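# Slide held gear down onto shaft to mesh neighbours

## Task

The left gripper starts with a gear held a little above a shaft's tip. Lower it onto that shaft until it sits fully at the bottom, level and square to the shaft, with its teeth engaged with both neighbouring gears. Forcing or wedging it too hard counts as failure.

## Robot and tools

Robot: two six-joint arms, left_arm and right_arm, each ending in a parallel two-finger gripper. Here the left gripper already holds the gear; the right arm can stay put. Joint order in every row and every per-arm list: waist (joint1), shoulder (joint2), elbow (joint3), wrist pitch (joint4), wrist yaw (joint5), wrist roll (joint6), then the gripper.

Frames: the scene frame has its origin at table-top height between the arms, +z up, +x out over the table, left_arm on the +y side (not the image left). Hand positions (end_effector_position, metres, the point between the finger pads just behind the tips) and end_effector_quat_wxyz are reported in each arm's own base frame. left_arm base sits near (+0.006, +0.304, -0.005), right_arm near (-0.002, -0.271, -0.001), both almost level. Fingers point along the gripper's +z and close along its y. Reported poses may be off by a few cm.

Cameras: cam_high (fixed, overhead from behind), cam_left_wrist, cam_right_wrist, each 896x504. Calibrations are given in OpenCV form; wrist-camera images may lag while moving.

execute_actions(actions, cameras): actions is a list of actions; each action is up to 15 rows, one per 1/30 s step, and a short action repeats its final row to fill 15 steps. Every row holds 14 numbers in [-1, 1], one row covering both arms: left waist, shoulder, elbow, wrist pitch, wrist yaw, wrist roll, left opening, then the same seven for the right arm. The six joint numbers are offsets added to the Joint targets as they were when that action began (not to the previous row); sending the same offset again in a new action moves further. Scale: 1.0 equals 2.224 rad for waist, shoulder, elbow, and 8.485 rad for the three wrist joints. Opening is absolute, not an offset: +1 fully open (~87 mm), +0.5 ~69 mm, 0 ~43 mm, -0.5 ~18 mm, -1 closed. To keep a gripper unchanged resend its current command; a 0 is a real command. To keep holding the gear, command an opening about 0.04 below grip_measured at contact. Joint ranges (rad): waist -2.618..3.054, shoulder 0..3.142, elbow 0..3.142, wrist pitch and yaw -1.571..1.571, roll -2.094..2.094; an action pushing a joint more than 0.059 rad beyond these is refused for both arms. Images come back only when actions is empty or cameras names them ("all" for every one).

move(target, speed, blend, opening_speed, blocking, cameras): target is one 14-number row or a list of up to 15 such rows, same layout and scaling as above; every row is an offset from the present Joint targets (not from the prior row). speed is rad/s for the joint travelling farthest, 0.01 to 12.57, default 0.5, one value or one per target. blend (rad) rounds corners between list targets; 0 stops at each. opening_speed sets how fast openings change, per second on the -1..+1 scale, at least 0.2. blocking=false returns after about 0.5 s while the move continues. Paths last at least 0.5 s and are cut off after 10 s; they ignore obstacles. The result adds a move: line such as done, off_target (resting more than 0.035 rad from target), moving, held or fault, plus limits=held if steps were withheld.

wait(seconds 0..10): the scene runs with last commands held. stop(): brakes a running move. zoom_image(camera, region [x0,y0,x1,y1] pixels, at most 504x504): closer look at the newest image from that camera. read_manual(section): licence text only. finished_scene(scene): ends the scene irreversibly; make no further calls in that reply.

Result lines: Joint positions (rad, last number gripper 0 closed..1 open), Joint velocities (may say within noise), Joint targets (base for the next offsets), Joint torques (include arm weight; positive toward larger angle), grip_measured, Tool commands, end-effector poses, and notes like "joint sent to its limit", "joint command not followed" (clearance check altered targets), MOTOR HOT, OVER-TEMPERATURE FAULT.

Suggested order: look with an empty action list, zoom to judge the gear's alignment over the shaft tip, correct the hand horizontally in small steps, then lower slowly along the shaft keeping the gear square, rotating the wrist roll slightly if teeth clash with the neighbours. Stop when it bottoms out, open gently to release, and lift clear before finishing.

Avoid: pressing hard or jamming the gear, fast contacts, letting the gear drop or fall from the table, collisions between the arms, hitting the bar, plate or rail near the bases, loading the wrist-camera cables, and long stretched holds that heat motors. If an arm is stuck pressing, command its targets back past its measured positions.

Each tool is called after ">>>" as name(argument=value, ...) on one line, values as JSON.

## Session

>>> execute_actions(actions=[])

Nothing of this call was run. Scene 2 begins with your next reply.

"The gear is on the shaft" – method confirmed.

>>> execute_actions(actions=[])

>>> zoom_image(camera="cam_left_wrist", region=[300, 0, 760, 330])

>>> zoom_image(camera="cam_high", region=[450, 190, 600, 320])

Scene clock: 0.00 s.
left_arm: end_effector_position=(+0.2826, -0.1438, +0.1208) grip_measured=-0.511 end_effector_quat_wxyz=(-0.008, +0.859, +0.512, +0.005) | right_arm: end_effector_position=(+0.3825, +0.0000, +0.3605) grip_measured=+1.000 end_effector_quat_wxyz=(+0.707, +0.000, +0.707, +0.000)
Joint positions: left_arm=[-0.61 1.758 1.505 -1.329 -0.015 1.457 0.244] | right_arm=[0 1.047 1.047 0 0 0 1]
Joint velocities: within noise
Joint torques (N m): no reading
Heat: left arm: 28 °C; right arm: 27 °C.
Joint targets: left_arm=[-0.607 1.747 1.512 -1.335 -0.020 1.457] | right_arm=[0.000 1.043 1.058 0.005 -0.001 0.000]
Tool commands: left_gripper/opening=-1.0 right_gripper/opening=+1.0

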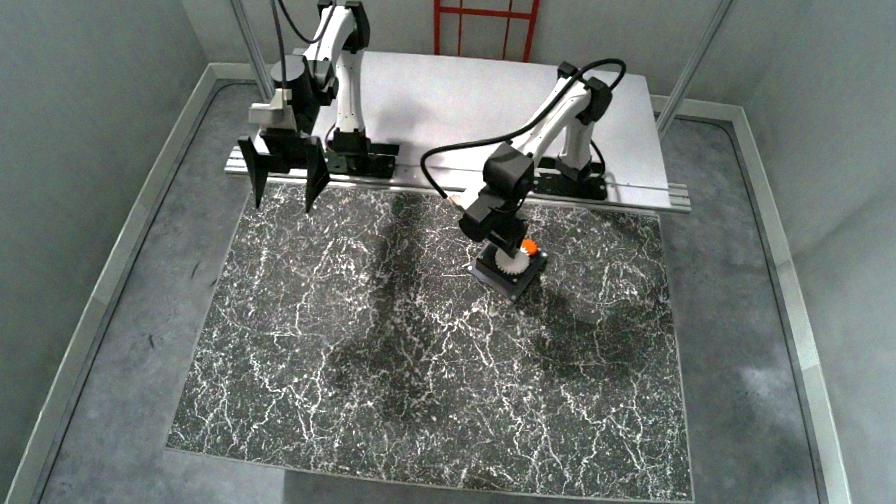

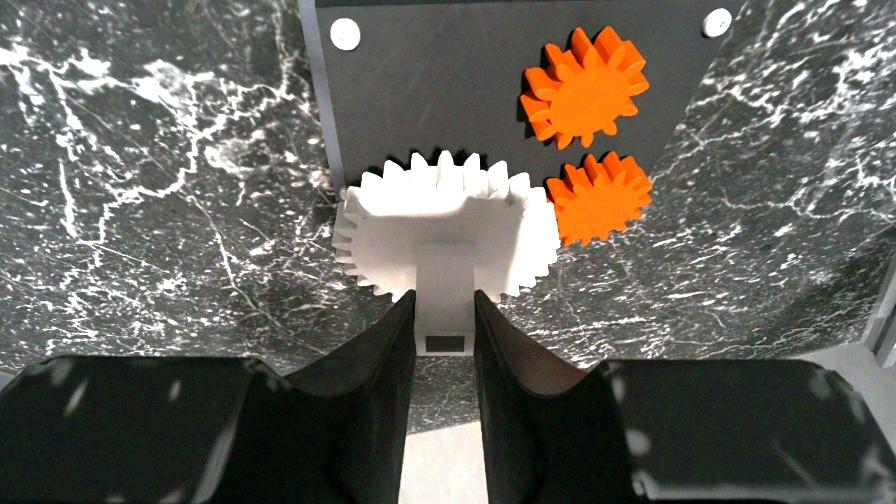

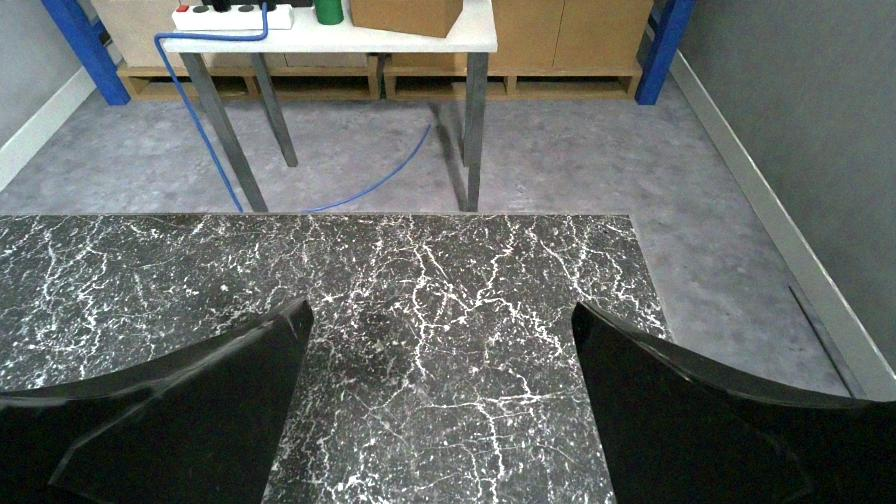

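Scaled by 1.096 from the camera's 896x504 image, which has a finer 1280x720 frame.

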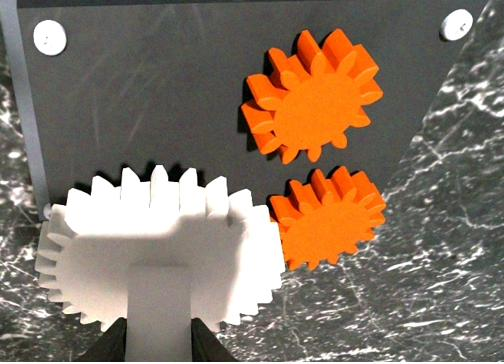

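Scaled by 3.360 from the camera's 896x504 image, which has a finer 1280x720 frame.

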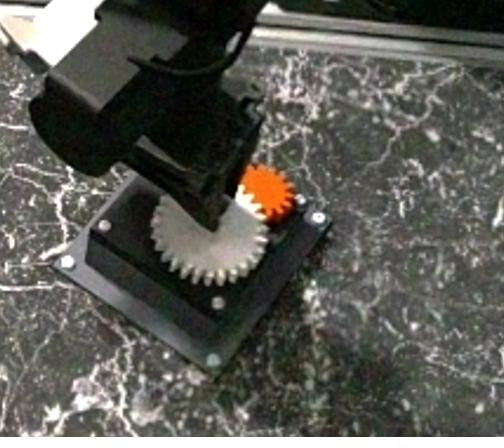

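>>> move(target=[[0,0.005,0.0773,-0.019,0,0,-1,0,0,0,0,0,0,1],[0.054,0.005,0.0773,-0.019,0,0,-1,0,0,0,0,0,0,1]], blend=[0.02,0], cameras=["cam_high","cam_left_wrist"])

>>> zoom_image(camera="cam_left_wrist", region=[430, 0, 590, 120])

>>> zoom_image(camera="cam_left_wrist", region=[320, 0, 720, 220])

Scene clock: 5.73 s.
left_arm: end_effector_position=(+0.2985, -0.1088, +0.1609) grip_measured=-0.511 end_effector_quat_wxyz=(-0.003, +0.827, +0.563, +0.007) | right_arm: end_effector_position=(+0.3825, +0.0000, +0.3605) grip_measured=+1.000 end_effector_quat_wxyz=(+0.707, +0.000, +0.707, +0.000)
Joint positions: left_arm=[-0.489 1.758 1.665 -1.475 -0.015 1.457 0.244] | right_arm=[0 1.047 1.047 0 0 0 1]
Joint torques (N m): left_arm=[-0.02 -6.6 6.78 0.23 0.13 -0.02] | right_arm=[-0.24 -2.84 8.1 2.25 -0.07 0.09]
Heat: left arm: 29 °C; right arm: 29 °C.
Joint targets: left_arm=[-0.487 1.758 1.684 -1.496 -0.020 1.457] | right_arm=[0.000 1.043 1.058 0.005 -0.001 0.000]
move: done
camera_calibration:
cam_left_wrist: T_world_to_cam=[[-0.928942, 0.370122, -0.00878313, 0.317536], [0.220696, 0.572645, 0.789538, -0.111249], [0.297255, 0.731497, -0.613639, 0.231057], [0, 0, 0, 1]] pos_world=[0.250842, -0.222838, 0.23241]
Images, in order (width x height): cam_high 896x504, cam_left_wrist 896x504.

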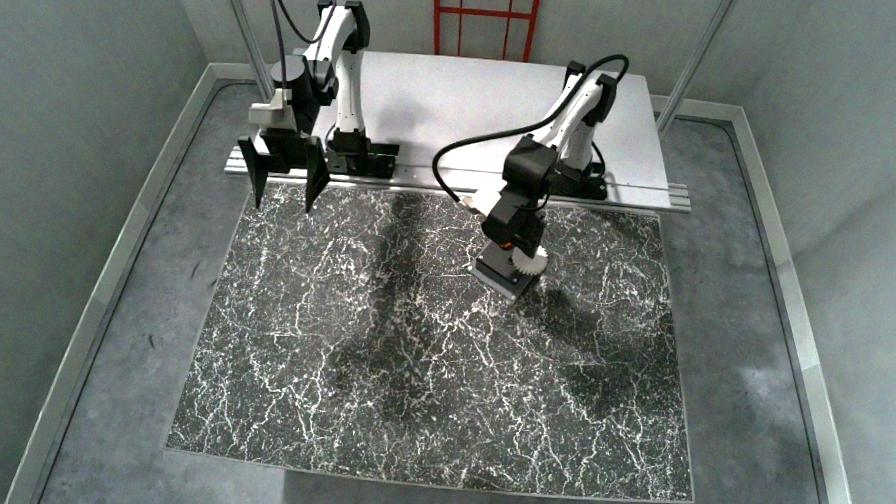

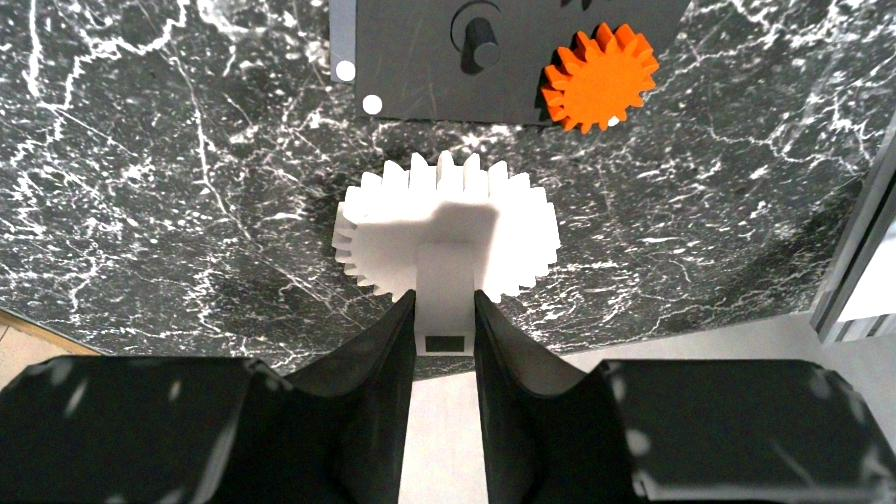

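Scaled by 3.150 from the camera's 896x504 image, which has a finer 1280x720 frame.

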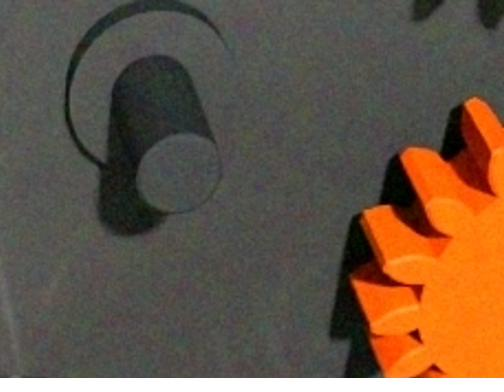

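Scaled by 1.260 from the camera's 896x504 image, which has a finer 1280x720 frame.

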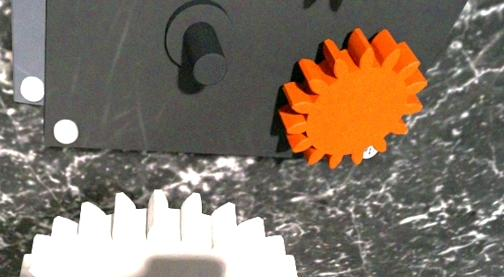

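>>> move(target=[[-0.0522,0,0,0,0.0031,0.0006,-1,0,0,0,0,0,0,1],[-0.0522,-0.0603,-0.1497,0.0325,0.0031,0.0006,-1,0,0,0,0,0,0,1]], blend=[0.02,0], speed=0.35, cameras=["cam_left_wrist"])

>>> zoom_image(camera="cam_left_wrist", region=[320, 0, 720, 320])

Scene clock: 68.47 s.
left_arm: end_effector_position=(+0.2694, -0.1355, +0.1156) grip_measured=-0.511 end_effector_quat_wxyz=(+0.019, +0.857, +0.514, +0.008) | right_arm: end_effector_position=(+0.3825, +0.0000, +0.3605) grip_measured=+1.000 end_effector_quat_wxyz=(+0.707, +0.000, +0.707, +0.000)
Joint positions: left_arm=[-0.603 1.651 1.365 -1.244 0.001 1.457 0.244] | right_arm=[0 1.047 1.047 0 0 0 1]
Joint torques (N m): left_arm=[-0.23 -7.91 4.26 0.68 0.29 0.03] | right_arm=[-0.24 -2.84 8.1 2.25 -0.07 0.09]
Heat: left arm: 33 °C; right arm: 34 °C.
Joint targets: left_arm=[-0.603 1.624 1.351 -1.221 0.006 1.463] | right_arm=[0.000 1.043 1.058 0.005 -0.001 0.000]
move: done
camera_calibration:
cam_left_wrist: T_world_to_cam=[[-0.879848, 0.473053, -0.0456941, 0.304996], [0.266804, 0.571218, 0.776225, -0.0649995], [0.393297, 0.670769, -0.628797, 0.199068], [0, 0, 0, 1]] pos_world=[0.207399, -0.240679, 0.189565]
Images, in order (width x height): cam_left_wrist 896x504.

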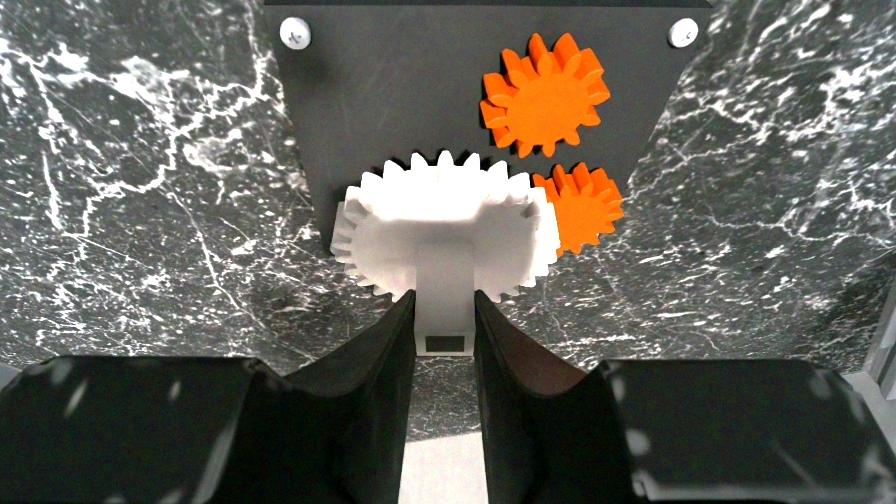

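Scaled by 1.260 from the camera's 896x504 image, which has a finer 1280x720 frame.

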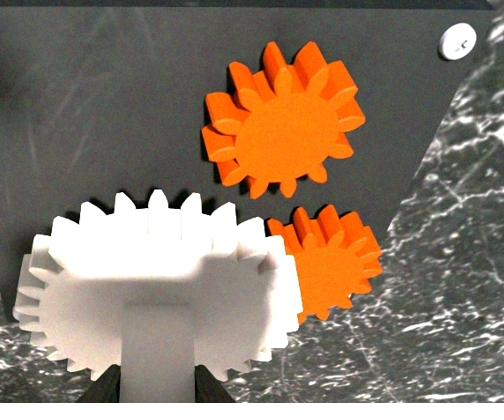

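>>> move(target=[-0.0022,-0.0077,-0.0123,0.0045,0.0012,0,-1,0,0,0,0,0,0,1], speed=0.08)

Scene clock: 88.70 s.
left_arm: end_effector_position=(+0.2704, -0.1362, +0.1153) grip_measured=-0.511 end_effector_quat_wxyz=(+0.032, +0.857, +0.514, +0.014) | right_arm: end_effector_position=(+0.3825, +0.0000, +0.3605) grip_measured=+1.000 end_effector_quat_wxyz=(+0.707, +0.000, +0.707, +0.000)
Joint positions: left_arm=[-0.603 1.629 1.34 -1.212 0.001 1.457 0.244] | right_arm=[0 1.047 1.047 0 0 0 1]
Joint torques (N m): left_arm=[-0.61 -7.39 4.22 0.78 0.35 0.01] | right_arm=[-0.23 -2.84 8.1 2.25 -0.07 0.1]
Heat: left arm: 35 °C; right arm: 35 °C.
Joint targets: left_arm=[-0.608 1.607 1.324 -1.182 0.016 1.463] | right_arm=[0.000 1.043 1.058 0.005 -0.001 0.000]
move: done

>>> move(target=[[-0.0058,0,0,0,-0.0012,0,-1,0,0,0,0,0,0,1],[-0.0058,0,-0.0095,0.0031,-0.0012,0,-1,0,0,0,0,0,0,1]], speed=0.08, cameras=["cam_left_wrist"])

Scene clock: 104.80 s.
left_arm: end_effector_position=(+0.2700, -0.1384, +0.1151) grip_measured=-0.511 end_effector_quat_wxyz=(+0.038, +0.859, +0.510, +0.019) | right_arm: end_effector_position=(+0.3825, +0.0000, +0.3605) grip_measured=+1.000 end_effector_quat_wxyz=(+0.707, +0.000, +0.707, +0.000)
Joint positions: left_arm=[-0.612 1.618 1.325 -1.194 -0.003 1.457 0.244] | right_arm=[0 1.047 1.047 0 0 0 1]
Joint torques (N m): left_arm=[-0.98 -6.43 3.71 0.91 0.3 0.02] | right_arm=[-0.24 -2.84 8.1 2.25 -0.07 0.09]
Heat: left arm: 35 °C; right arm: 36 °C.
Joint targets: left_arm=[-0.621 1.607 1.303 -1.156 0.006 1.463] | right_arm=[0.000 1.043 1.058 0.005 -0.001 0.000]
move: off_target (left_arm); left_arm: the wrist pitch is farthest, 0.038 rad from its target
camera_calibration:
cam_left_wrist: T_world_to_cam=[[-0.873256, 0.479103, -0.0887919, 0.310921], [0.242865, 0.585945, 0.773101, -0.0542195], [0.422422, 0.653551, -0.628037, 0.190152], [0, 0, 0, 1]] pos_world=[0.204357, -0.241468, 0.188947]
Images, in order (width x height): cam_left_wrist 896x504.

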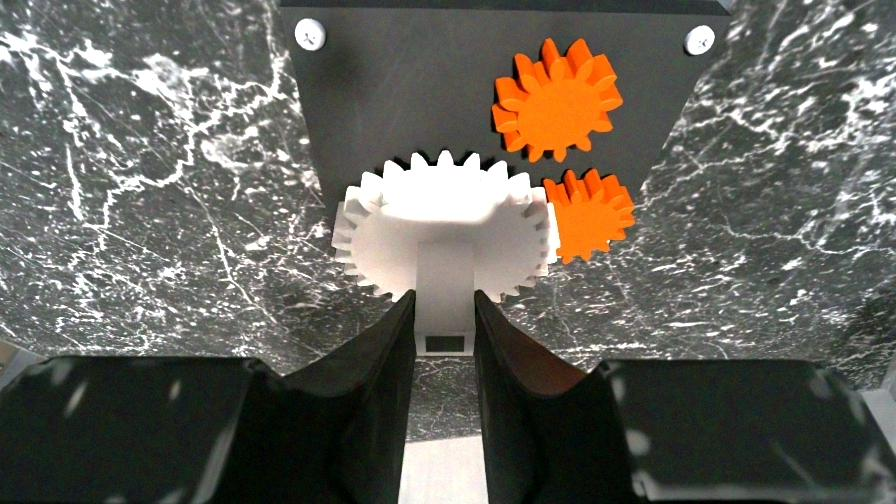

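>>> move(target=[[0,0.005,0.0235,-0.0065,-0.0012,0,-1,0,0,0,0,0,0,1],[-0.0045,0.005,0.0235,-0.0065,-0.0012,0,-1,0,0,0,0,0,0,1],[-0.0036,0.005,0.005,-0.0014,-0.0012,0,-1,0,0,0,0,0,0,1]], speed=0.12)

Scene clock: 122.90 s.
left_arm: end_effector_position=(+0.2699, -0.1431, +0.1148) grip_measured=-0.511 end_effector_quat_wxyz=(+0.041, +0.862, +0.504, +0.021) | right_arm: end_effector_position=(+0.3825, +0.0000, +0.3605) grip_measured=+1.000 end_effector_quat_wxyz=(+0.707, +0.000, +0.707, +0.000)
Joint positions: left_arm=[-0.626 1.618 1.323 -1.184 -0.004 1.457 0.244] | right_arm=[0 1.047 1.047 0 0 0 1]
Joint torques (N m): left_arm=[-0.35 -5.57 4.81 0.68 0.2 0.02] | right_arm=[-0.23 -2.84 8.1 2.25 -0.06 0.09]
Heat: left arm: 35 °C; right arm: 36 °C.
Joint targets: left_arm=[-0.629 1.618 1.314 -1.168 -0.004 1.463] | right_arm=[0.000 1.043 1.058 0.005 -0.001 0.000]
move: done

>>> move(target=[[0,0.0135,0.0295,-0.0082,0,0,-1,0,0,0,0,0,0,1],[0.007,0.0135,0.0295,-0.0082,0,0,-1,0,0,0,0,0,0,1],[0.007,0.0135,0.0095,-0.0025,0,0,-1,0,0,0,0,0,0,1]], speed=0.12, cameras=["cam_left_wrist"])

>>> zoom_image(camera="cam_left_wrist", region=[320, 20, 680, 310])

Scene clock: 139.97 s.
left_arm: end_effector_position=(+0.2708, -0.1436, +0.1160) grip_measured=-0.511 end_effector_quat_wxyz=(+0.036, +0.862, +0.505, +0.018) | right_arm: end_effector_position=(+0.3825, +0.0000, +0.3605) grip_measured=+1.000 end_effector_quat_wxyz=(+0.707, +0.000, +0.707, +0.000)
Joint positions: left_arm=[-0.625 1.632 1.344 -1.202 -0.004 1.457 0.244] | right_arm=[0 1.047 1.047 0 0 0 1]
Joint torques (N m): left_arm=[0.88 -4.45 4.75 0.67 0.2 0.02] | right_arm=[-0.24 -2.84 8.1 2.25 -0.07 0.1]
Heat: left arm: 34 °C; right arm: 37 °C.
Joint targets: left_arm=[-0.614 1.648 1.335 -1.189 -0.004 1.463] | right_arm=[0.000 1.043 1.058 0.005 -0.001 0.000]
move: done
camera_calibration:
cam_left_wrist: T_world_to_cam=[[-0.866971, 0.490896, -0.0859164, 0.313782], [0.251839, 0.580319, 0.774472, -0.0554847], [0.430044, 0.649808, -0.626747, 0.191018], [0, 0, 0, 1]] pos_world=[0.203867, -0.245961, 0.18965]
Images, in order (width x height): cam_left_wrist 896x504.

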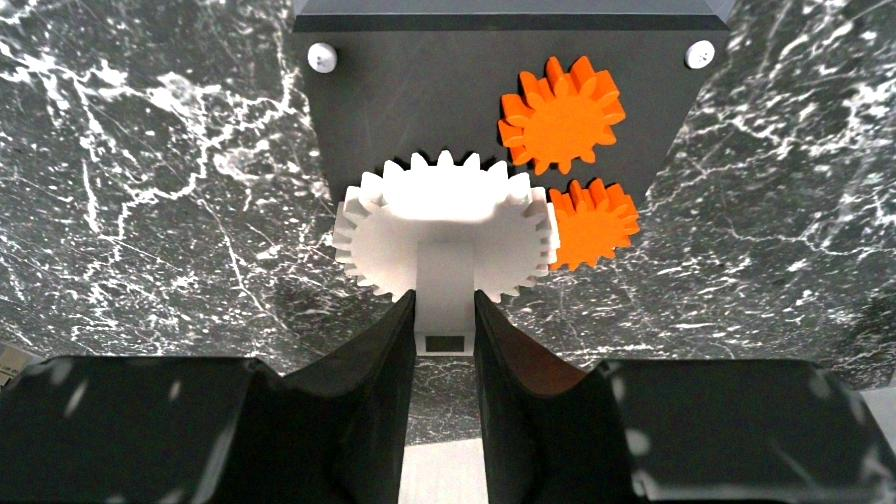

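Scaled by 1.400 from the camera's 896x504 image, which has a finer 1280x720 frame.

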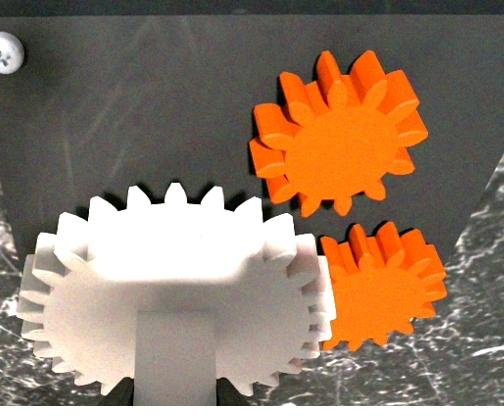

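>>> move(target=[[-0.0022,0.0039,0.016,-0.0085,0,0,-1,0,0,0,0,0,0,1],[-0.0022,0.0039,0.004,-0.0022,0,0,-1,0,0,0,0,0,0,1],[-0.0022,0.0039,-0.0068,0.0007,0,0,-1,0,0,0,0,0,0,1]], speed=0.12)

Scene clock: 157.70 s.
left_arm: end_effector_position=(+0.2698, -0.1429, +0.1099) grip_measured=-0.511 end_effector_quat_wxyz=(+0.030, +0.863, +0.505, +0.016) | right_arm: end_effector_position=(+0.3825, +0.0000, +0.3605) grip_measured=+1.000 end_effector_quat_wxyz=(+0.707, +0.000, +0.707, +0.000)
Joint positions: left_arm=[-0.625 1.641 1.33 -1.192 -0.004 1.457 0.244] | right_arm=[0 1.047 1.047 0 0 0 1]
Joint torques (N m): left_arm=[0.46 -4.51 4.75 0.58 0.21 0] | right_arm=[-0.25 -2.84 8.12 2.25 -0.06 0.1]
Heat: left arm: 33 °C; right arm: 37 °C.
Joint targets: left_arm=[-0.619 1.656 1.320 -1.183 -0.004 1.463] | right_arm=[0.000 1.043 1.058 0.005 -0.001 0.000]
move: done

>>> move(target=[0,0,-0.009,0.0024,0,0,-1,0,0,0,0,0,0,1], speed=0.08, cameras=["cam_left_wrist"])

>>> zoom_image(camera="cam_left_wrist", region=[440, 60, 660, 310])

Scene clock: 165.70 s.
left_arm: end_effector_position=(+0.2701, -0.1431, +0.1071) grip_measured=-0.511 end_effector_quat_wxyz=(+0.031, +0.863, +0.505, +0.016) | right_arm: end_effector_position=(+0.3825, +0.0000, +0.3605) grip_measured=+1.000 end_effector_quat_wxyz=(+0.707, +0.000, +0.707, +0.000)
Joint positions: left_arm=[-0.625 1.641 1.318 -1.178 -0.004 1.457 0.244] | right_arm=[0 1.047 1.047 0 0 0 1]
Joint torques (N m): left_arm=[0.54 -4.59 3.9 0.67 0.2 0.03] | right_arm=[-0.23 -2.84 8.1 2.25 -0.07 0.09]
Heat: left arm: 32 °C; right arm: 38 °C.
Joint targets: left_arm=[-0.619 1.656 1.300 -1.163 -0.004 1.463] | right_arm=[0.000 1.043 1.058 0.005 -0.001 0.000]
move: done
camera_calibration:
cam_left_wrist: T_world_to_cam=[[-0.867684, 0.491371, -0.075353, 0.311322], [0.258534, 0.575509, 0.775854, -0.0513212], [0.424599, 0.653715, -0.626396, 0.187386], [0, 0, 0, 1]] pos_world=[0.203833, -0.245936, 0.180655]
Images, in order (width x height): cam_left_wrist 896x504.

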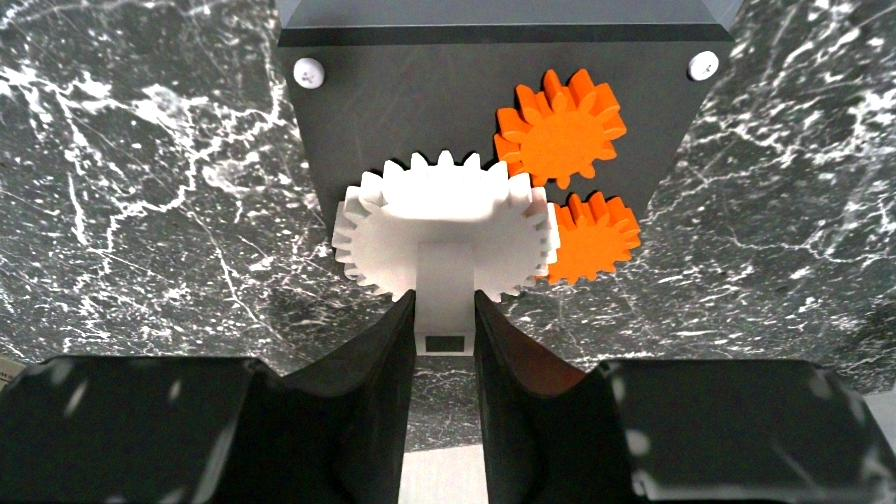

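Scaled by 2.016 from the camera's 896x504 image, which has a finer 1280x720 frame.

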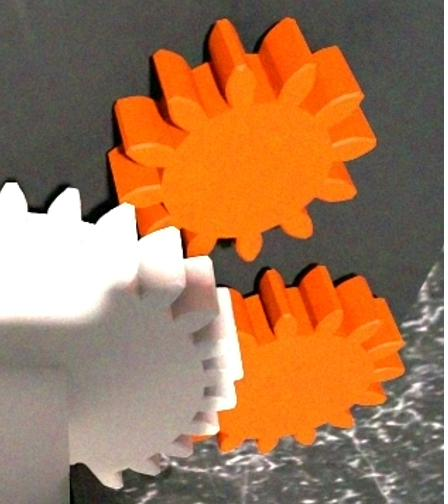

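>>> move(target=[[0,0.0044,0.0039,0.0001,0,-0.0071,-1,0,0,0,0,0,0,1],[0,-0.0044,-0.0095,0.0013,0,0.0071,-1,0,0,0,0,0,0,1],[0,0.006,0.002,0.0008,0,-0.01,-1,0,0,0,0,0,0,1],[0,0,-0.0072,0.0019,0,0.001,-1,0,0,0,0,0,0,1]], speed=0.2, blend=[0.005,0.005,0.005,0], cameras=["cam_left_wrist"])

>>> zoom_image(camera="cam_left_wrist", region=[440, 60, 660, 310])

Scene clock: 177.73 s.
left_arm: end_effector_position=(+0.2719, -0.1424, +0.1050) grip_measured=-0.511 end_effector_quat_wxyz=(+0.032, +0.861, +0.507, +0.022) | right_arm: end_effector_position=(+0.3825, +0.0000, +0.3605) grip_measured=+1.000 end_effector_quat_wxyz=(+0.707, +0.000, +0.707, +0.000)
Joint positions: left_arm=[-0.625 1.641 1.308 -1.161 -0.014 1.453 0.244] | right_arm=[0 1.047 1.047 0 0 0 1]
Joint torques (N m): left_arm=[0.54 -4.46 3.59 0.64 0.31 0.17] | right_arm=[-0.24 -2.84 8.1 2.25 -0.07 0.09]
Heat: left arm: 32 °C; right arm: 38 °C.
Joint targets: left_arm=[-0.619 1.656 1.284 -1.147 -0.004 1.471] | right_arm=[0.000 1.043 1.058 0.005 -0.001 0.000]
move: done
camera_calibration:
cam_left_wrist: T_world_to_cam=[[-0.869395, 0.487181, -0.0825011, 0.312945], [0.247473, 0.573832, 0.780688, -0.0483078], [0.427678, 0.65831, -0.619451, 0.183924], [0, 0, 0, 1]] pos_world=[0.205367, -0.245819, 0.177463]
Images, in order (width x height): cam_left_wrist 896x504.

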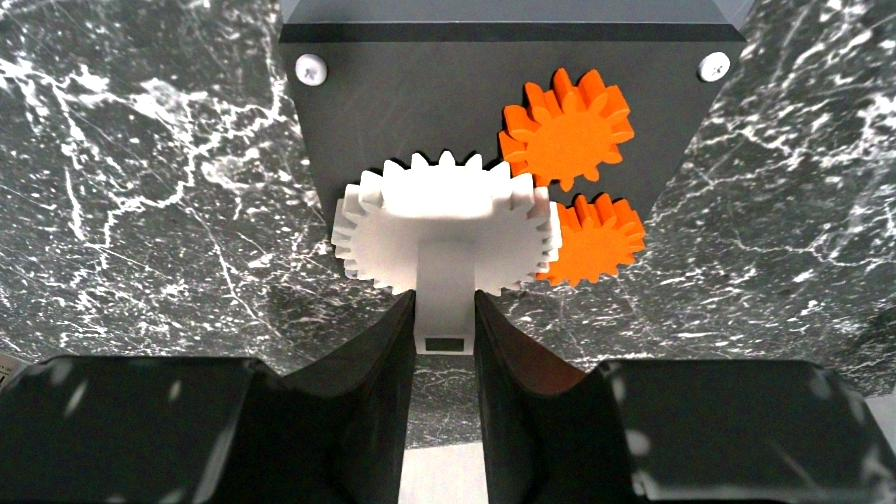

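Scaled by 2.016 from the camera's 896x504 image, which has a finer 1280x720 frame.

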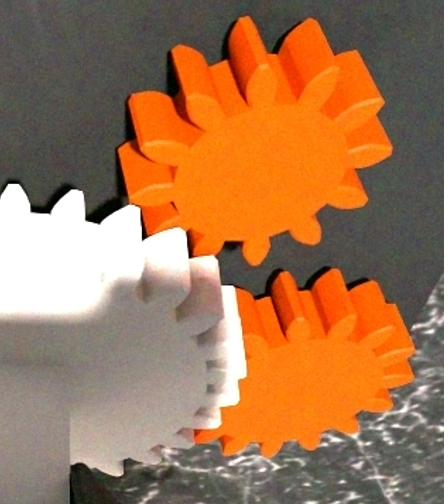

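>>> move(target=[[0,0.003,0.006,-0.001,0,0.004,-1,0,0,0,0,0,0,1],[0,-0.006,-0.0065,0,-0.0005,0.012,-1,0,0,0,0,0,0,1],[0,-0.006,-0.012,0.0014,-0.0005,0.012,-1,0,0,0,0,0,0,1]], speed=0.2)

>>> move(target=[[0,0.007,0.017,-0.0017,0,-0.008,-1,0,0,0,0,0,0,1],[0,0.012,0.017,-0.0017,0,-0.024,-1,0,0,0,0,0,0,1],[0,0.012,0.0095,0,0,-0.026,-1,0,0,0,0,0,0,1]], speed=0.2, cameras=["cam_left_wrist"])

>>> zoom_image(camera="cam_left_wrist", region=[440, 60, 660, 310])

Scene clock: 189.90 s.
left_arm: end_effector_position=(+0.2720, -0.1420, +0.1034) grip_measured=-0.511 end_effector_quat_wxyz=(+0.027, +0.885, +0.464, +0.022) | right_arm: end_effector_position=(+0.3825, +0.0000, +0.3605) grip_measured=+1.000 end_effector_quat_wxyz=(+0.707, +0.000, +0.707, +0.000)
Joint positions: left_arm=[-0.625 1.634 1.293 -1.163 -0.014 1.552 0.244] | right_arm=[0 1.047 1.047 0 0 0 1]
Joint torques (N m): left_arm=[0.55 -4.86 2.56 0.75 0.26 0.2] | right_arm=[-0.24 -2.84 8.1 2.25 -0.07 0.09]
Heat: left arm: 31 °C; right arm: 38 °C.
Joint targets: left_arm=[-0.619 1.643 1.258 -1.135 -0.008 1.573] | right_arm=[0.000 1.043 1.058 0.005 -0.001 0.000]
move: off_target (left_arm); left_arm: the elbow is farthest, 0.036 rad from its target

Scene clock: 192.67 s.
left_arm: end_effector_position=(+0.2709, -0.1409, +0.1046) grip_measured=-0.511 end_effector_quat_wxyz=(+0.038, +0.841, +0.538, +0.026) | right_arm: end_effector_position=(+0.3825, +0.0000, +0.3605) grip_measured=+1.000 end_effector_quat_wxyz=(+0.707, +0.000, +0.707, +0.000)
Joint positions: left_arm=[-0.625 1.634 1.298 -1.145 -0.02 1.379 0.244] | right_arm=[0 1.047 1.047 0 0 0 1]
Joint torques (N m): left_arm=[0.47 -2.81 3.95 0.66 0.32 -0.32] | right_arm=[-0.23 -2.84 8.1 2.25 -0.07 0.09]
Heat: left arm: 31 °C; right arm: 38 °C.
Joint targets: left_arm=[-0.619 1.670 1.278 -1.135 -0.008 1.352] | right_arm=[0.000 1.043 1.058 0.005 -0.001 0.000]
move: off_target (left_arm); left_arm: the shoulder is farthest, 0.036 rad from its target
camera_calibration:
cam_left_wrist: T_world_to_cam=[[-0.902094, 0.42056, -0.0967199, 0.312252], [0.194981, 0.597168, 0.778057, -0.0307649], [0.384978, 0.683022, -0.620704, 0.198353], [0, 0, 0, 1]] pos_world=[0.211318, -0.248428, 0.177256]
Images, in order (width x height): cam_left_wrist 896x504.

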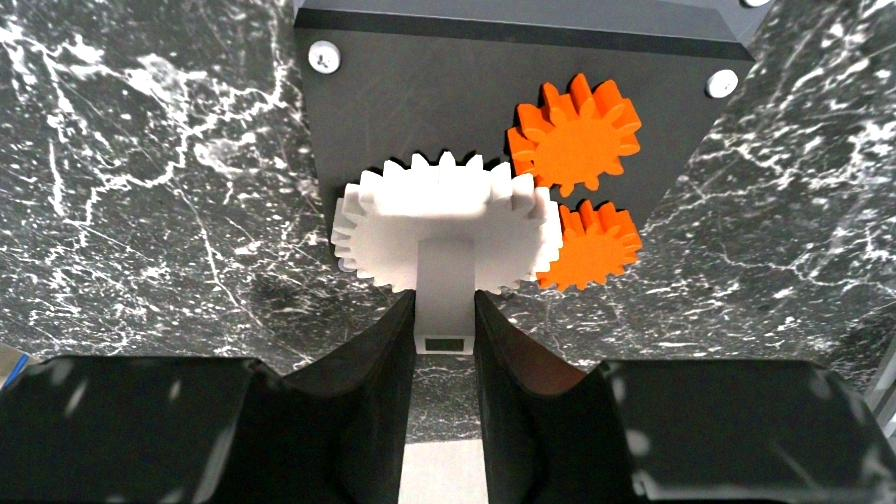

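Scaled by 2.016 from the camera's 896x504 image, which has a finer 1280x720 frame.

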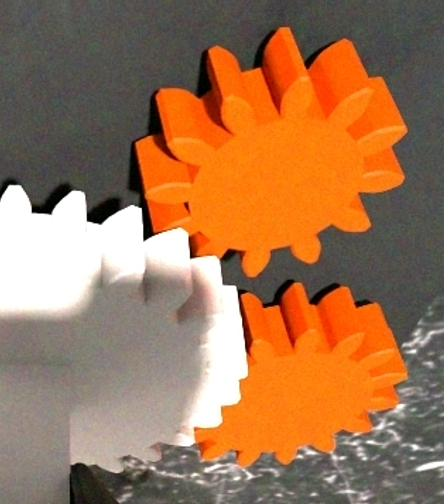

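>>> move(target=[[0,0,-0.004,0.001,-0.0005,0.002,-1,0,0,0,0,0,0,1],[0,-0.012,-0.012,0.0015,-0.0005,0.021,-1,0,0,0,0,0,0,1],[0,0,-0.008,0.0025,-0.0005,0.002,-1,0,0,0,0,0,0,1],[0,-0.012,-0.018,0.0035,-0.0005,0.021,-1,0,0,0,0,0,0,1],[0,0,-0.014,0.004,-0.0005,0.002,-1,0,0,0,0,0,0,1],[0,-0.006,-0.02,0.0045,-0.0005,0.0115,-1,0,0,0,0,0,0,1]], speed=0.35, blend=[0.02,0.02,0.02,0.02,0.02,0], cameras=["cam_left_wrist"])

>>> zoom_image(camera="cam_left_wrist", region=[320, 60, 660, 310])

Scene clock: 204.53 s.
left_arm: end_effector_position=(+0.2718, -0.1409, +0.1029) grip_measured=-0.511 end_effector_quat_wxyz=(+0.039, +0.857, +0.514, +0.028) | right_arm: end_effector_position=(+0.3825, +0.0000, +0.3605) grip_measured=+1.000 end_effector_quat_wxyz=(+0.707, +0.000, +0.707, +0.000)
Joint positions: left_arm=[-0.625 1.625 1.281 -1.134 -0.021 1.436 0.245] | right_arm=[0 1.047 1.047 0 0 0 1]
Joint torques (N m): left_arm=[0.51 -3.1 1.72 0.92 0.28 0.14] | right_arm=[-0.24 -2.82 8.1 2.25 -0.07 0.09]
Heat: left arm: 31 °C; right arm: 38 °C.
Joint targets: left_arm=[-0.619 1.656 1.234 -1.097 -0.012 1.450] | right_arm=[0.000 1.043 1.058 0.005 -0.001 0.000]
move: off_target (left_arm); blend cut to 0.0085 rad at target 1; left_arm: the elbow is farthest, 0.048 rad from its target
camera_calibration:
cam_left_wrist: T_world_to_cam=[[-0.876007, 0.471898, -0.0996158, 0.313332], [0.224628, 0.581973, 0.781569, -0.0402176], [0.426794, 0.662284, -0.615814, 0.182064], [0, 0, 0, 1]] pos_world=[0.205812, -0.245033, 0.174763]
Images, in order (width x height): cam_left_wrist 896x504.

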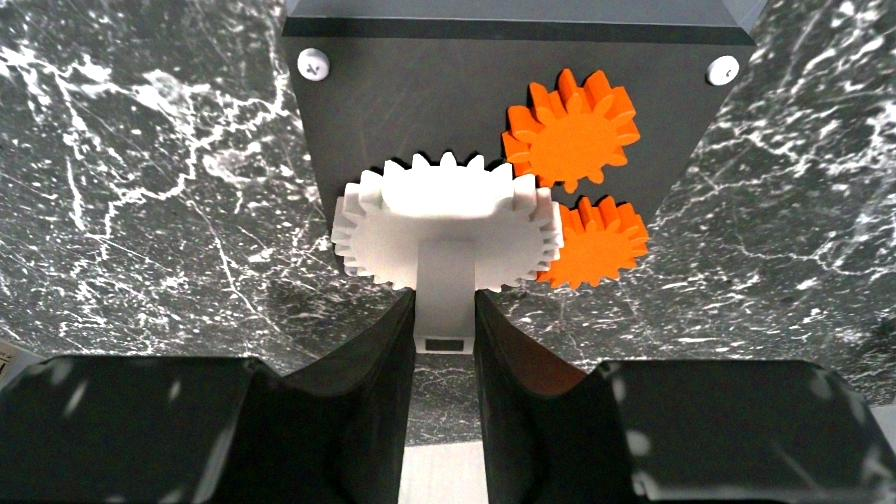

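Scaled by 1.482 from the camera's 896x504 image, which has a finer 1280x720 frame.

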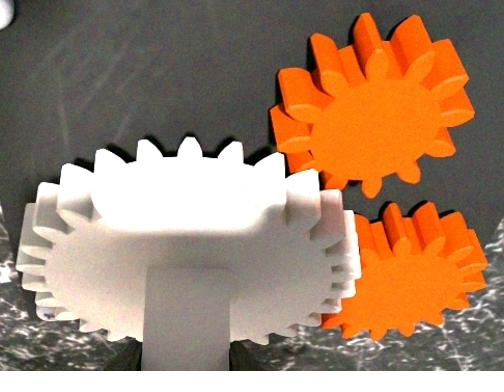

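>>> move(target=[[0,0.002,0.015,-0.0045,0.003,0,-1,0,0,0,0,0,0,1],[0,0.006,0.012,-0.003,0.003,-0.012,-1,0,0,0,0,0,0,1],[0,-0.004,0.004,-0.001,0.003,0.012,-1,0,0,0,0,0,0,1],[0,0.006,0.006,-0.001,0.003,-0.012,-1,0,0,0,0,0,0,1],[0,-0.004,0.0,0,0.003,0.014,-1,0,0,0,0,0,0,1],[0,-0.002,-0.001,0,0.003,0.007,-1,0,0,0,0,0,0,1]], speed=0.4, blend=[0.02,0.02,0.02,0.02,0.02,0], cameras=["cam_left_wrist"])

>>> zoom_image(camera="cam_left_wrist", region=[440, 80, 660, 310])

Scene clock: 218.37 s.
left_arm: end_effector_position=(+0.2722, -0.1415, +0.1028) grip_measured=-0.511 end_effector_quat_wxyz=(+0.037, +0.874, +0.484, +0.027) | right_arm: end_effector_position=(+0.3825, +0.0000, +0.3605) grip_measured=+1.000 end_effector_quat_wxyz=(+0.707, +0.000, +0.707, +0.000)
Joint positions: left_arm=[-0.625 1.621 1.276 -1.136 -0.018 1.504 0.245] | right_arm=[0 1.047 1.047 0 0 0 1]
Joint torques (N m): left_arm=[0.51 -3.18 1.96 0.93 0.53 0.03] | right_arm=[-0.24 -2.84 8.09 2.25 -0.07 0.09]
Heat: left arm: 30 °C; right arm: 39 °C.
Joint targets: left_arm=[-0.619 1.652 1.232 -1.097 0.013 1.509] | right_arm=[0.000 1.043 1.058 0.005 -0.001 0.000]
move: off_target (left_arm); blend cut to 0.0191 rad at target 1; left_arm: the elbow is farthest, 0.044 rad from its target
camera_calibration:
cam_left_wrist: T_world_to_cam=[[-0.842179, 0.530727, -0.0952034, 0.312684], [0.264984, 0.561151, 0.784151, -0.0540852], [0.469594, 0.635168, -0.613224, 0.16648], [0, 0, 0, 1]] pos_world=[0.199489, -0.241343, 0.174269]
Images, in order (width x height): cam_left_wrist 896x504.

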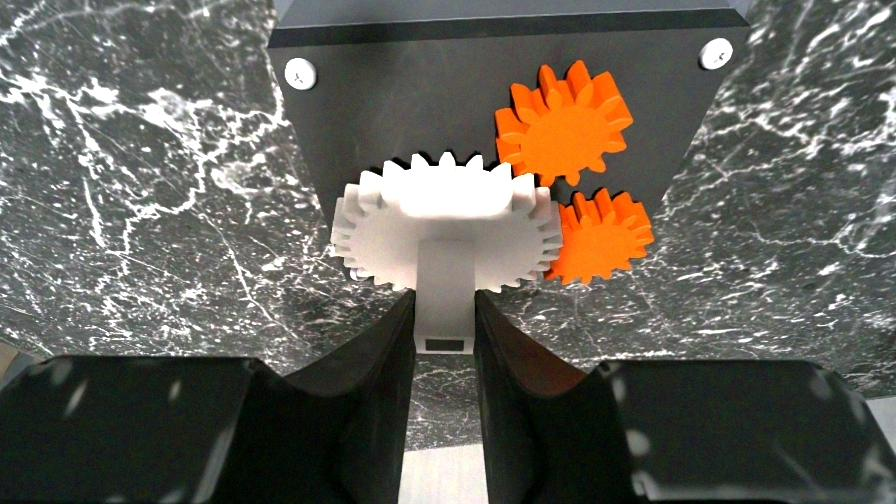

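Scaled by 2.191 from the camera's 896x504 image, which has a finer 1280x720 frame.

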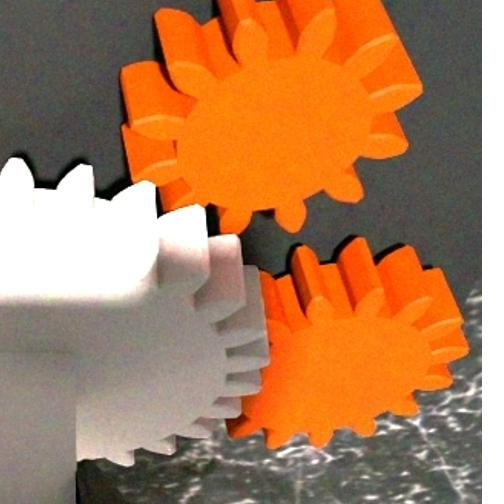

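>>> move(target=[[0,0,0.014,-0.0086,0.002,-0.004,-1,0,0,0,0,0,0,1],[0,0.004,0.009,-0.0075,0.002,-0.018,-1,0,0,0,0,0,0,1],[0,-0.003,0.003,-0.006,0.002,0.007,-1,0,0,0,0,0,0,1],[0,0.004,0.002,-0.0055,0.002,-0.018,-1,0,0,0,0,0,0,1],[0,-0.003,-0.003,-0.0045,0.002,0.007,-1,0,0,0,0,0,0,1],[0,0,-0.004,-0.004,0.001,-0.005,-1,0,0,0,0,0,0,1]], speed=0.4, blend=[0,0.02,0.02,0.02,0.02,0])

Scene clock: 230.80 s.
left_arm: end_effector_position=(+0.2710, -0.1408, +0.1026) grip_measured=-0.511 end_effector_quat_wxyz=(+0.037, +0.872, +0.488, +0.027) | right_arm: end_effector_position=(+0.3825, +0.0000, +0.3605) grip_measured=+1.000 end_effector_quat_wxyz=(+0.707, +0.000, +0.707, +0.000)
Joint positions: left_arm=[-0.625 1.617 1.272 -1.136 -0.017 1.497 0.245] | right_arm=[0 1.047 1.047 0 0 0 1]
Joint torques (N m): left_arm=[0.39 -2.82 1.65 0.6 0.64 -0.34] | right_arm=[-0.24 -2.84 8.09 2.25 -0.07 0.09]
Heat: left arm: 30 °C; right arm: 39 °C.
Joint targets: left_arm=[-0.619 1.652 1.223 -1.131 0.021 1.467] | right_arm=[0.000 1.043 1.058 0.005 -0.001 0.000]
move: off_target (left_arm); left_arm: the elbow is farthest, 0.048 rad from its target

>>> move(target=[[0,-0.006,0.012,-0.003,-0.004,0.003,-1,0,0,0,0,0,0,1],[0,-0.006,0.012,-0.003,-0.004,0.003,-0.25,0,0,0,0,0,0,1],[0,-0.006,0.012,-0.003,-0.004,0.0031,-1,0,0,0,0,0,0,1]], speed=0.3, opening_speed=1.0, cameras=["cam_left_wrist"])

Scene clock: 241.47 s.
left_arm: end_effector_position=(+0.2711, -0.1404, +0.0984) grip_measured=-0.511 end_effector_quat_wxyz=(+0.034, +0.872, +0.488, +0.027) | right_arm: end_effector_position=(+0.3825, +0.0000, +0.3605) grip_measured=+1.000 end_effector_quat_wxyz=(+0.707, +0.000, +0.707, +0.000)
Joint positions: left_arm=[-0.625 1.622 1.26 -1.124 -0.019 1.497 0.245] | right_arm=[0 1.047 1.047 0 0 0 1]
Joint torques (N m): left_arm=[0.46 -4.29 4.67 0.23 0.26 -0.07] | right_arm=[-0.24 -2.84 8.1 2.25 -0.07 0.09]
Heat: left arm: 30 °C; right arm: 39 °C.
Joint targets: left_arm=[-0.619 1.639 1.250 -1.156 -0.013 1.493] | right_arm=[0.000 1.043 1.058 0.005 -0.001 0.000]
move: done
camera_calibration:
cam_left_wrist: T_world_to_cam=[[-0.846539, 0.524515, -0.0908631, 0.310629], [0.263099, 0.56064, 0.78515, -0.0506991], [0.462765, 0.640754, -0.612603, 0.166242], [0, 0, 0, 1]] pos_world=[0.199367, -0.241026, 0.169872]
Images, in order (width x height): cam_left_wrist 896x504.

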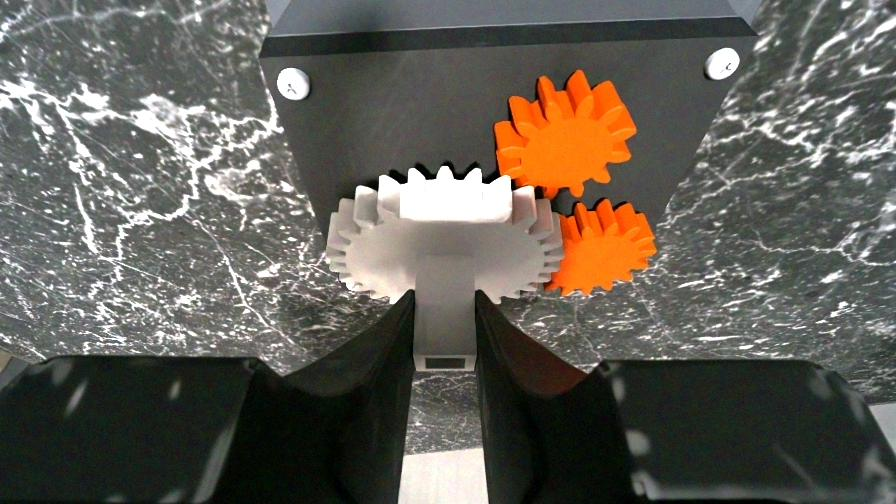

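>>> move(target=[[0,0,-0.006,0.001,0,0.008,-1,0,0,0,0,0,0,1],[0,0.004,-0.006,0.002,0,-0.016,-1,0,0,0,0,0,0,1],[0,-0.004,-0.012,0.003,0,0.01,-1,0,0,0,0,0,0,1],[0,0.004,-0.012,0.004,0,-0.012,-1,0,0,0,0,0,0,1],[0,-0.002,-0.018,0.005,0,0.006,-1,0,0,0,0,0,0,1]], speed=0.45, blend=[0.02,0.02,0.02,0.02,0], cameras=["cam_left_wrist"])

Scene clock: 251.37 s.
left_arm: end_effector_position=(+0.2723, -0.1406, +0.0969) grip_measured=-0.511 end_effector_quat_wxyz=(+0.036, +0.877, +0.477, +0.030) | right_arm: end_effector_position=(+0.3825, +0.0000, +0.3605) grip_measured=+1.000 end_effector_quat_wxyz=(+0.707, +0.000, +0.707, +0.000)
Joint positions: left_arm=[-0.625 1.618 1.249 -1.11 -0.022 1.521 0.245] | right_arm=[0 1.047 1.047 0 0 0 1]
Joint torques (N m): left_arm=[0.42 -4.29 2.4 0.52 0.29 0.2] | right_arm=[-0.24 -2.84 8.1 2.25 -0.07 0.09]
Heat: left arm: 30 °C; right arm: 39 °C.
Joint targets: left_arm=[-0.619 1.634 1.209 -1.114 -0.012 1.544] | right_arm=[0.000 1.043 1.058 0.005 -0.001 0.000]
move: off_target (left_arm); left_arm: the elbow is farthest, 0.039 rad from its target
camera_calibration:
cam_left_wrist: T_world_to_cam=[[-0.833216, 0.544482, -0.0963859, 0.311386], [0.270728, 0.553695, 0.787482, -0.0528871], [0.482138, 0.630048, -0.608754, 0.157724], [0, 0, 0, 1]] pos_world=[0.197725, -0.239635, 0.167676]
Images, in order (width x height): cam_left_wrist 896x504.

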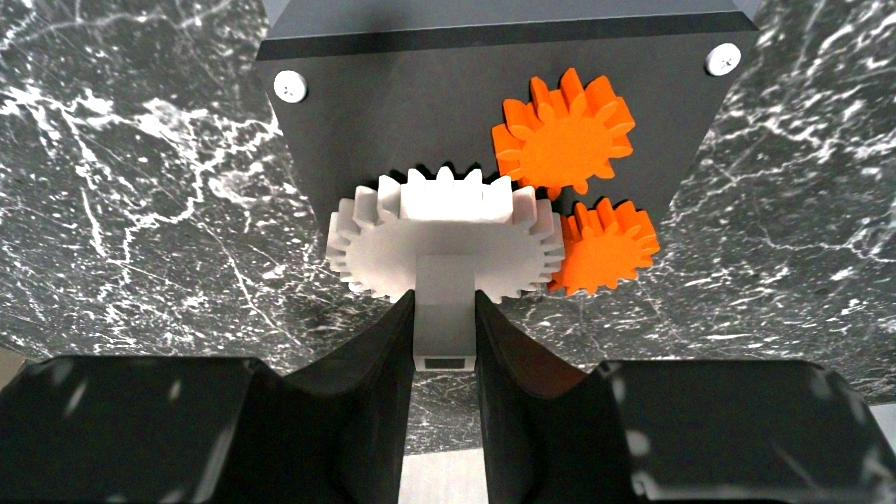

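>>> move(target=[[0,0.004,0.008,-0.0055,0.001,-0.03,-1,0,0,0,0,0,0,1],[0,0.004,-0.002,-0.003,0.001,-0.03,-1,0,0,0,0,0,0,1],[0,-0.002,-0.006,-0.001,0,0,-1,0,0,0,0,0,0,1],[0,0.002,-0.008,0,0,-0.018,-1,0,0,0,0,0,0,1],[0,-0.002,-0.01,0.001,0,0.002,-1,0,0,0,0,0,0,1]], speed=0.5, blend=[0.02,0.02,0.02,0.02,0])

Scene clock: 257.70 s.
left_arm: end_effector_position=(+0.2723, -0.1420, +0.0931) grip_measured=-0.511 end_effector_quat_wxyz=(+0.041, +0.881, +0.470, +0.029) | right_arm: end_effector_position=(+0.3825, +0.0000, +0.3605) grip_measured=+1.000 end_effector_quat_wxyz=(+0.707, +0.000, +0.707, +0.000)
Joint positions: left_arm=[-0.625 1.613 1.228 -1.087 -0.015 1.536 0.245] | right_arm=[0 1.047 1.047 0 0 0 1]
Joint torques (N m): left_arm=[0.53 -4.19 2.21 0.39 0.22 0.21] | right_arm=[-0.24 -2.84 8.09 2.25 -0.07 0.09]
Heat: left arm: 30 °C; right arm: 40 °C.
Joint targets: left_arm=[-0.618 1.630 1.187 -1.105 -0.012 1.561] | right_arm=[0.000 1.043 1.058 0.005 -0.001 0.000]
move: off_target (left_arm); blend cut to 0.0111 rad at target 1, 0.0111 rad at target 2; left_arm: the elbow is farthest, 0.042 rad from its target

>>> move(target=[[0,0.003,-0.003,0.0,0.001,-0.02,-1,0,0,0,0,0,0,1],[0,-0.002,-0.012,0.001,0,-0.002,-1,0,0,0,0,0,0,1],[0,0.002,-0.014,0.0015,0,-0.018,-1,0,0,0,0,0,0,1],[0,-0.002,-0.018,0.003,0,0,-1,0,0,0,0,0,0,1]], speed=0.5, blend=[0.02,0.02,0.02,0])

Scene clock: 263.67 s.
left_arm: end_effector_position=(+0.2717, -0.1417, +0.0913) grip_measured=-0.511 end_effector_quat_wxyz=(+0.051, +0.880, +0.471, +0.033) | right_arm: end_effector_position=(+0.3825, +0.0000, +0.3605) grip_measured=+1.000 end_effector_quat_wxyz=(+0.707, +0.000, +0.707, +0.000)
Joint positions: left_arm=[-0.626 1.592 1.197 -1.055 -0.015 1.533 0.245] | right_arm=[0 1.047 1.047 0 0 0 1]
Joint torques (N m): left_arm=[0.59 -2.73 1.55 0.36 0.23 0.24] | right_arm=[-0.24 -2.84 8.1 2.25 -0.06 0.09]
Heat: left arm: 30 °C; right arm: 40 °C.
Joint targets: left_arm=[-0.619 1.625 1.147 -1.080 -0.012 1.561] | right_arm=[0.000 1.043 1.058 0.005 -0.001 0.000]
move: off_target (left_arm); left_arm: the elbow is farthest, 0.050 rad from its target

>>> move(target=[[0,-0.003,0.018,0.002,0,-0.003,-1,0,0,0,0,0,0,1],[0,-0.003,0.018,0.002,0,-0.003,0.1,0,0,0,0,0,0,1]], speed=0.5, opening_speed=2, cameras=["cam_left_wrist"])

Scene clock: 268.93 s.
left_arm: end_effector_position=(+0.2711, -0.1415, +0.0874) grip_measured=+0.100 end_effector_quat_wxyz=(+0.045, +0.880, +0.471, +0.030) | right_arm: end_effector_position=(+0.3825, +0.0000, +0.3605) grip_measured=+1.000 end_effector_quat_wxyz=(+0.707, +0.000, +0.707, +0.000)
Joint positions: left_arm=[-0.626 1.605 1.196 -1.055 -0.014 1.533 0.55] | right_arm=[0 1.047 1.047 0 0 0 1]
Joint torques (N m): left_arm=[0.54 -4.44 4.67 0.51 0.23 0.01] | right_arm=[-0.24 -2.84 8.1 2.25 -0.06 0.09]
Heat: left arm: 30 °C; right arm: 40 °C.
Joint targets: left_arm=[-0.619 1.619 1.187 -1.063 -0.012 1.536] | right_arm=[0.000 1.043 1.058 0.005 -0.001 0.000]
move: done
camera_calibration:
cam_left_wrist: T_world_to_cam=[[-0.824767, 0.554314, -0.111782, 0.310454], [0.271281, 0.561313, 0.781879, -0.0432027], [0.496151, 0.614544, -0.613327, 0.147525], [0, 0, 0, 1]] pos_world=[0.194577, -0.238499, 0.158963]
Images, in order (width x height): cam_left_wrist 896x504.

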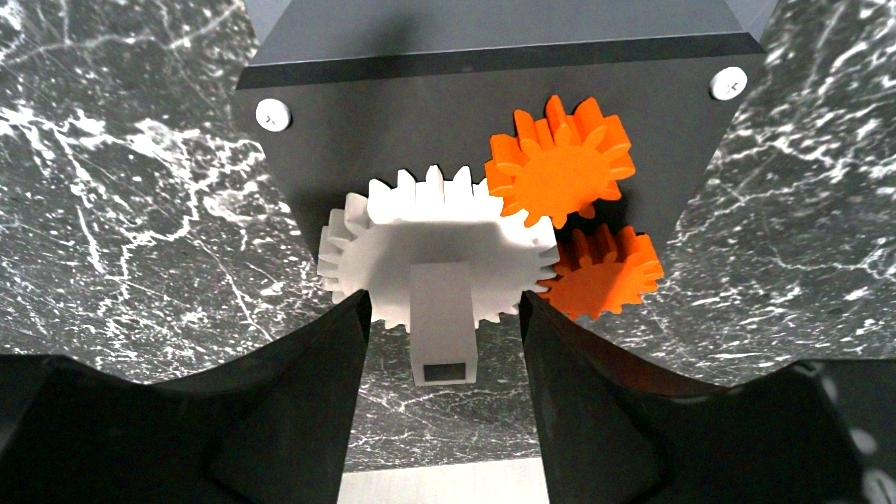

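>>> move(target=[[0,0,0,0,0,0,-1,0,0,0,0,0,0,1],[0,0,-0.008,0.001,0,-0.012,-1,0,0,0,0,0,0,1],[0,0,-0.014,0.002,0,0.01,-1,0,0,0,0,0,0,1],[0,0,-0.016,0.002,0,-0.006,-1,0,0,0,0,0,0,1],[0,0,-0.004,0.001,0,-0.003,-1,0,0,0,0,0,0,1],[0,0,-0.004,0.001,0,-0.003,0.1,0,0,0,0,0,0,1]], speed=0.5, blend=[0,0.01,0.01,0,0,0], opening_speed=2)

Scene clock: 278.83 s.
left_arm: end_effector_position=(+0.2708, -0.1404, +0.0850) grip_measured=+0.100 end_effector_quat_wxyz=(+0.045, +0.873, +0.485, +0.031) | right_arm: end_effector_position=(+0.3825, +0.0000, +0.3605) grip_measured=+1.000 end_effector_quat_wxyz=(+0.707, +0.000, +0.707, +0.000)
Joint positions: left_arm=[-0.626 1.607 1.188 -1.044 -0.019 1.501 0.55] | right_arm=[0 1.047 1.047 0 0 0 1]
Joint torques (N m): left_arm=[0.5 -4.53 4.77 0.48 0.27 0.07] | right_arm=[-0.24 -2.84 8.1 2.25 -0.07 0.09]
Heat: left arm: 30 °C; right arm: 40 °C.
Joint targets: left_arm=[-0.619 1.619 1.178 -1.054 -0.013 1.510] | right_arm=[0.000 1.043 1.058 0.005 -0.001 0.000]
move: done

>>> finished_scene(scene=2)

The scene is finished: the task was done.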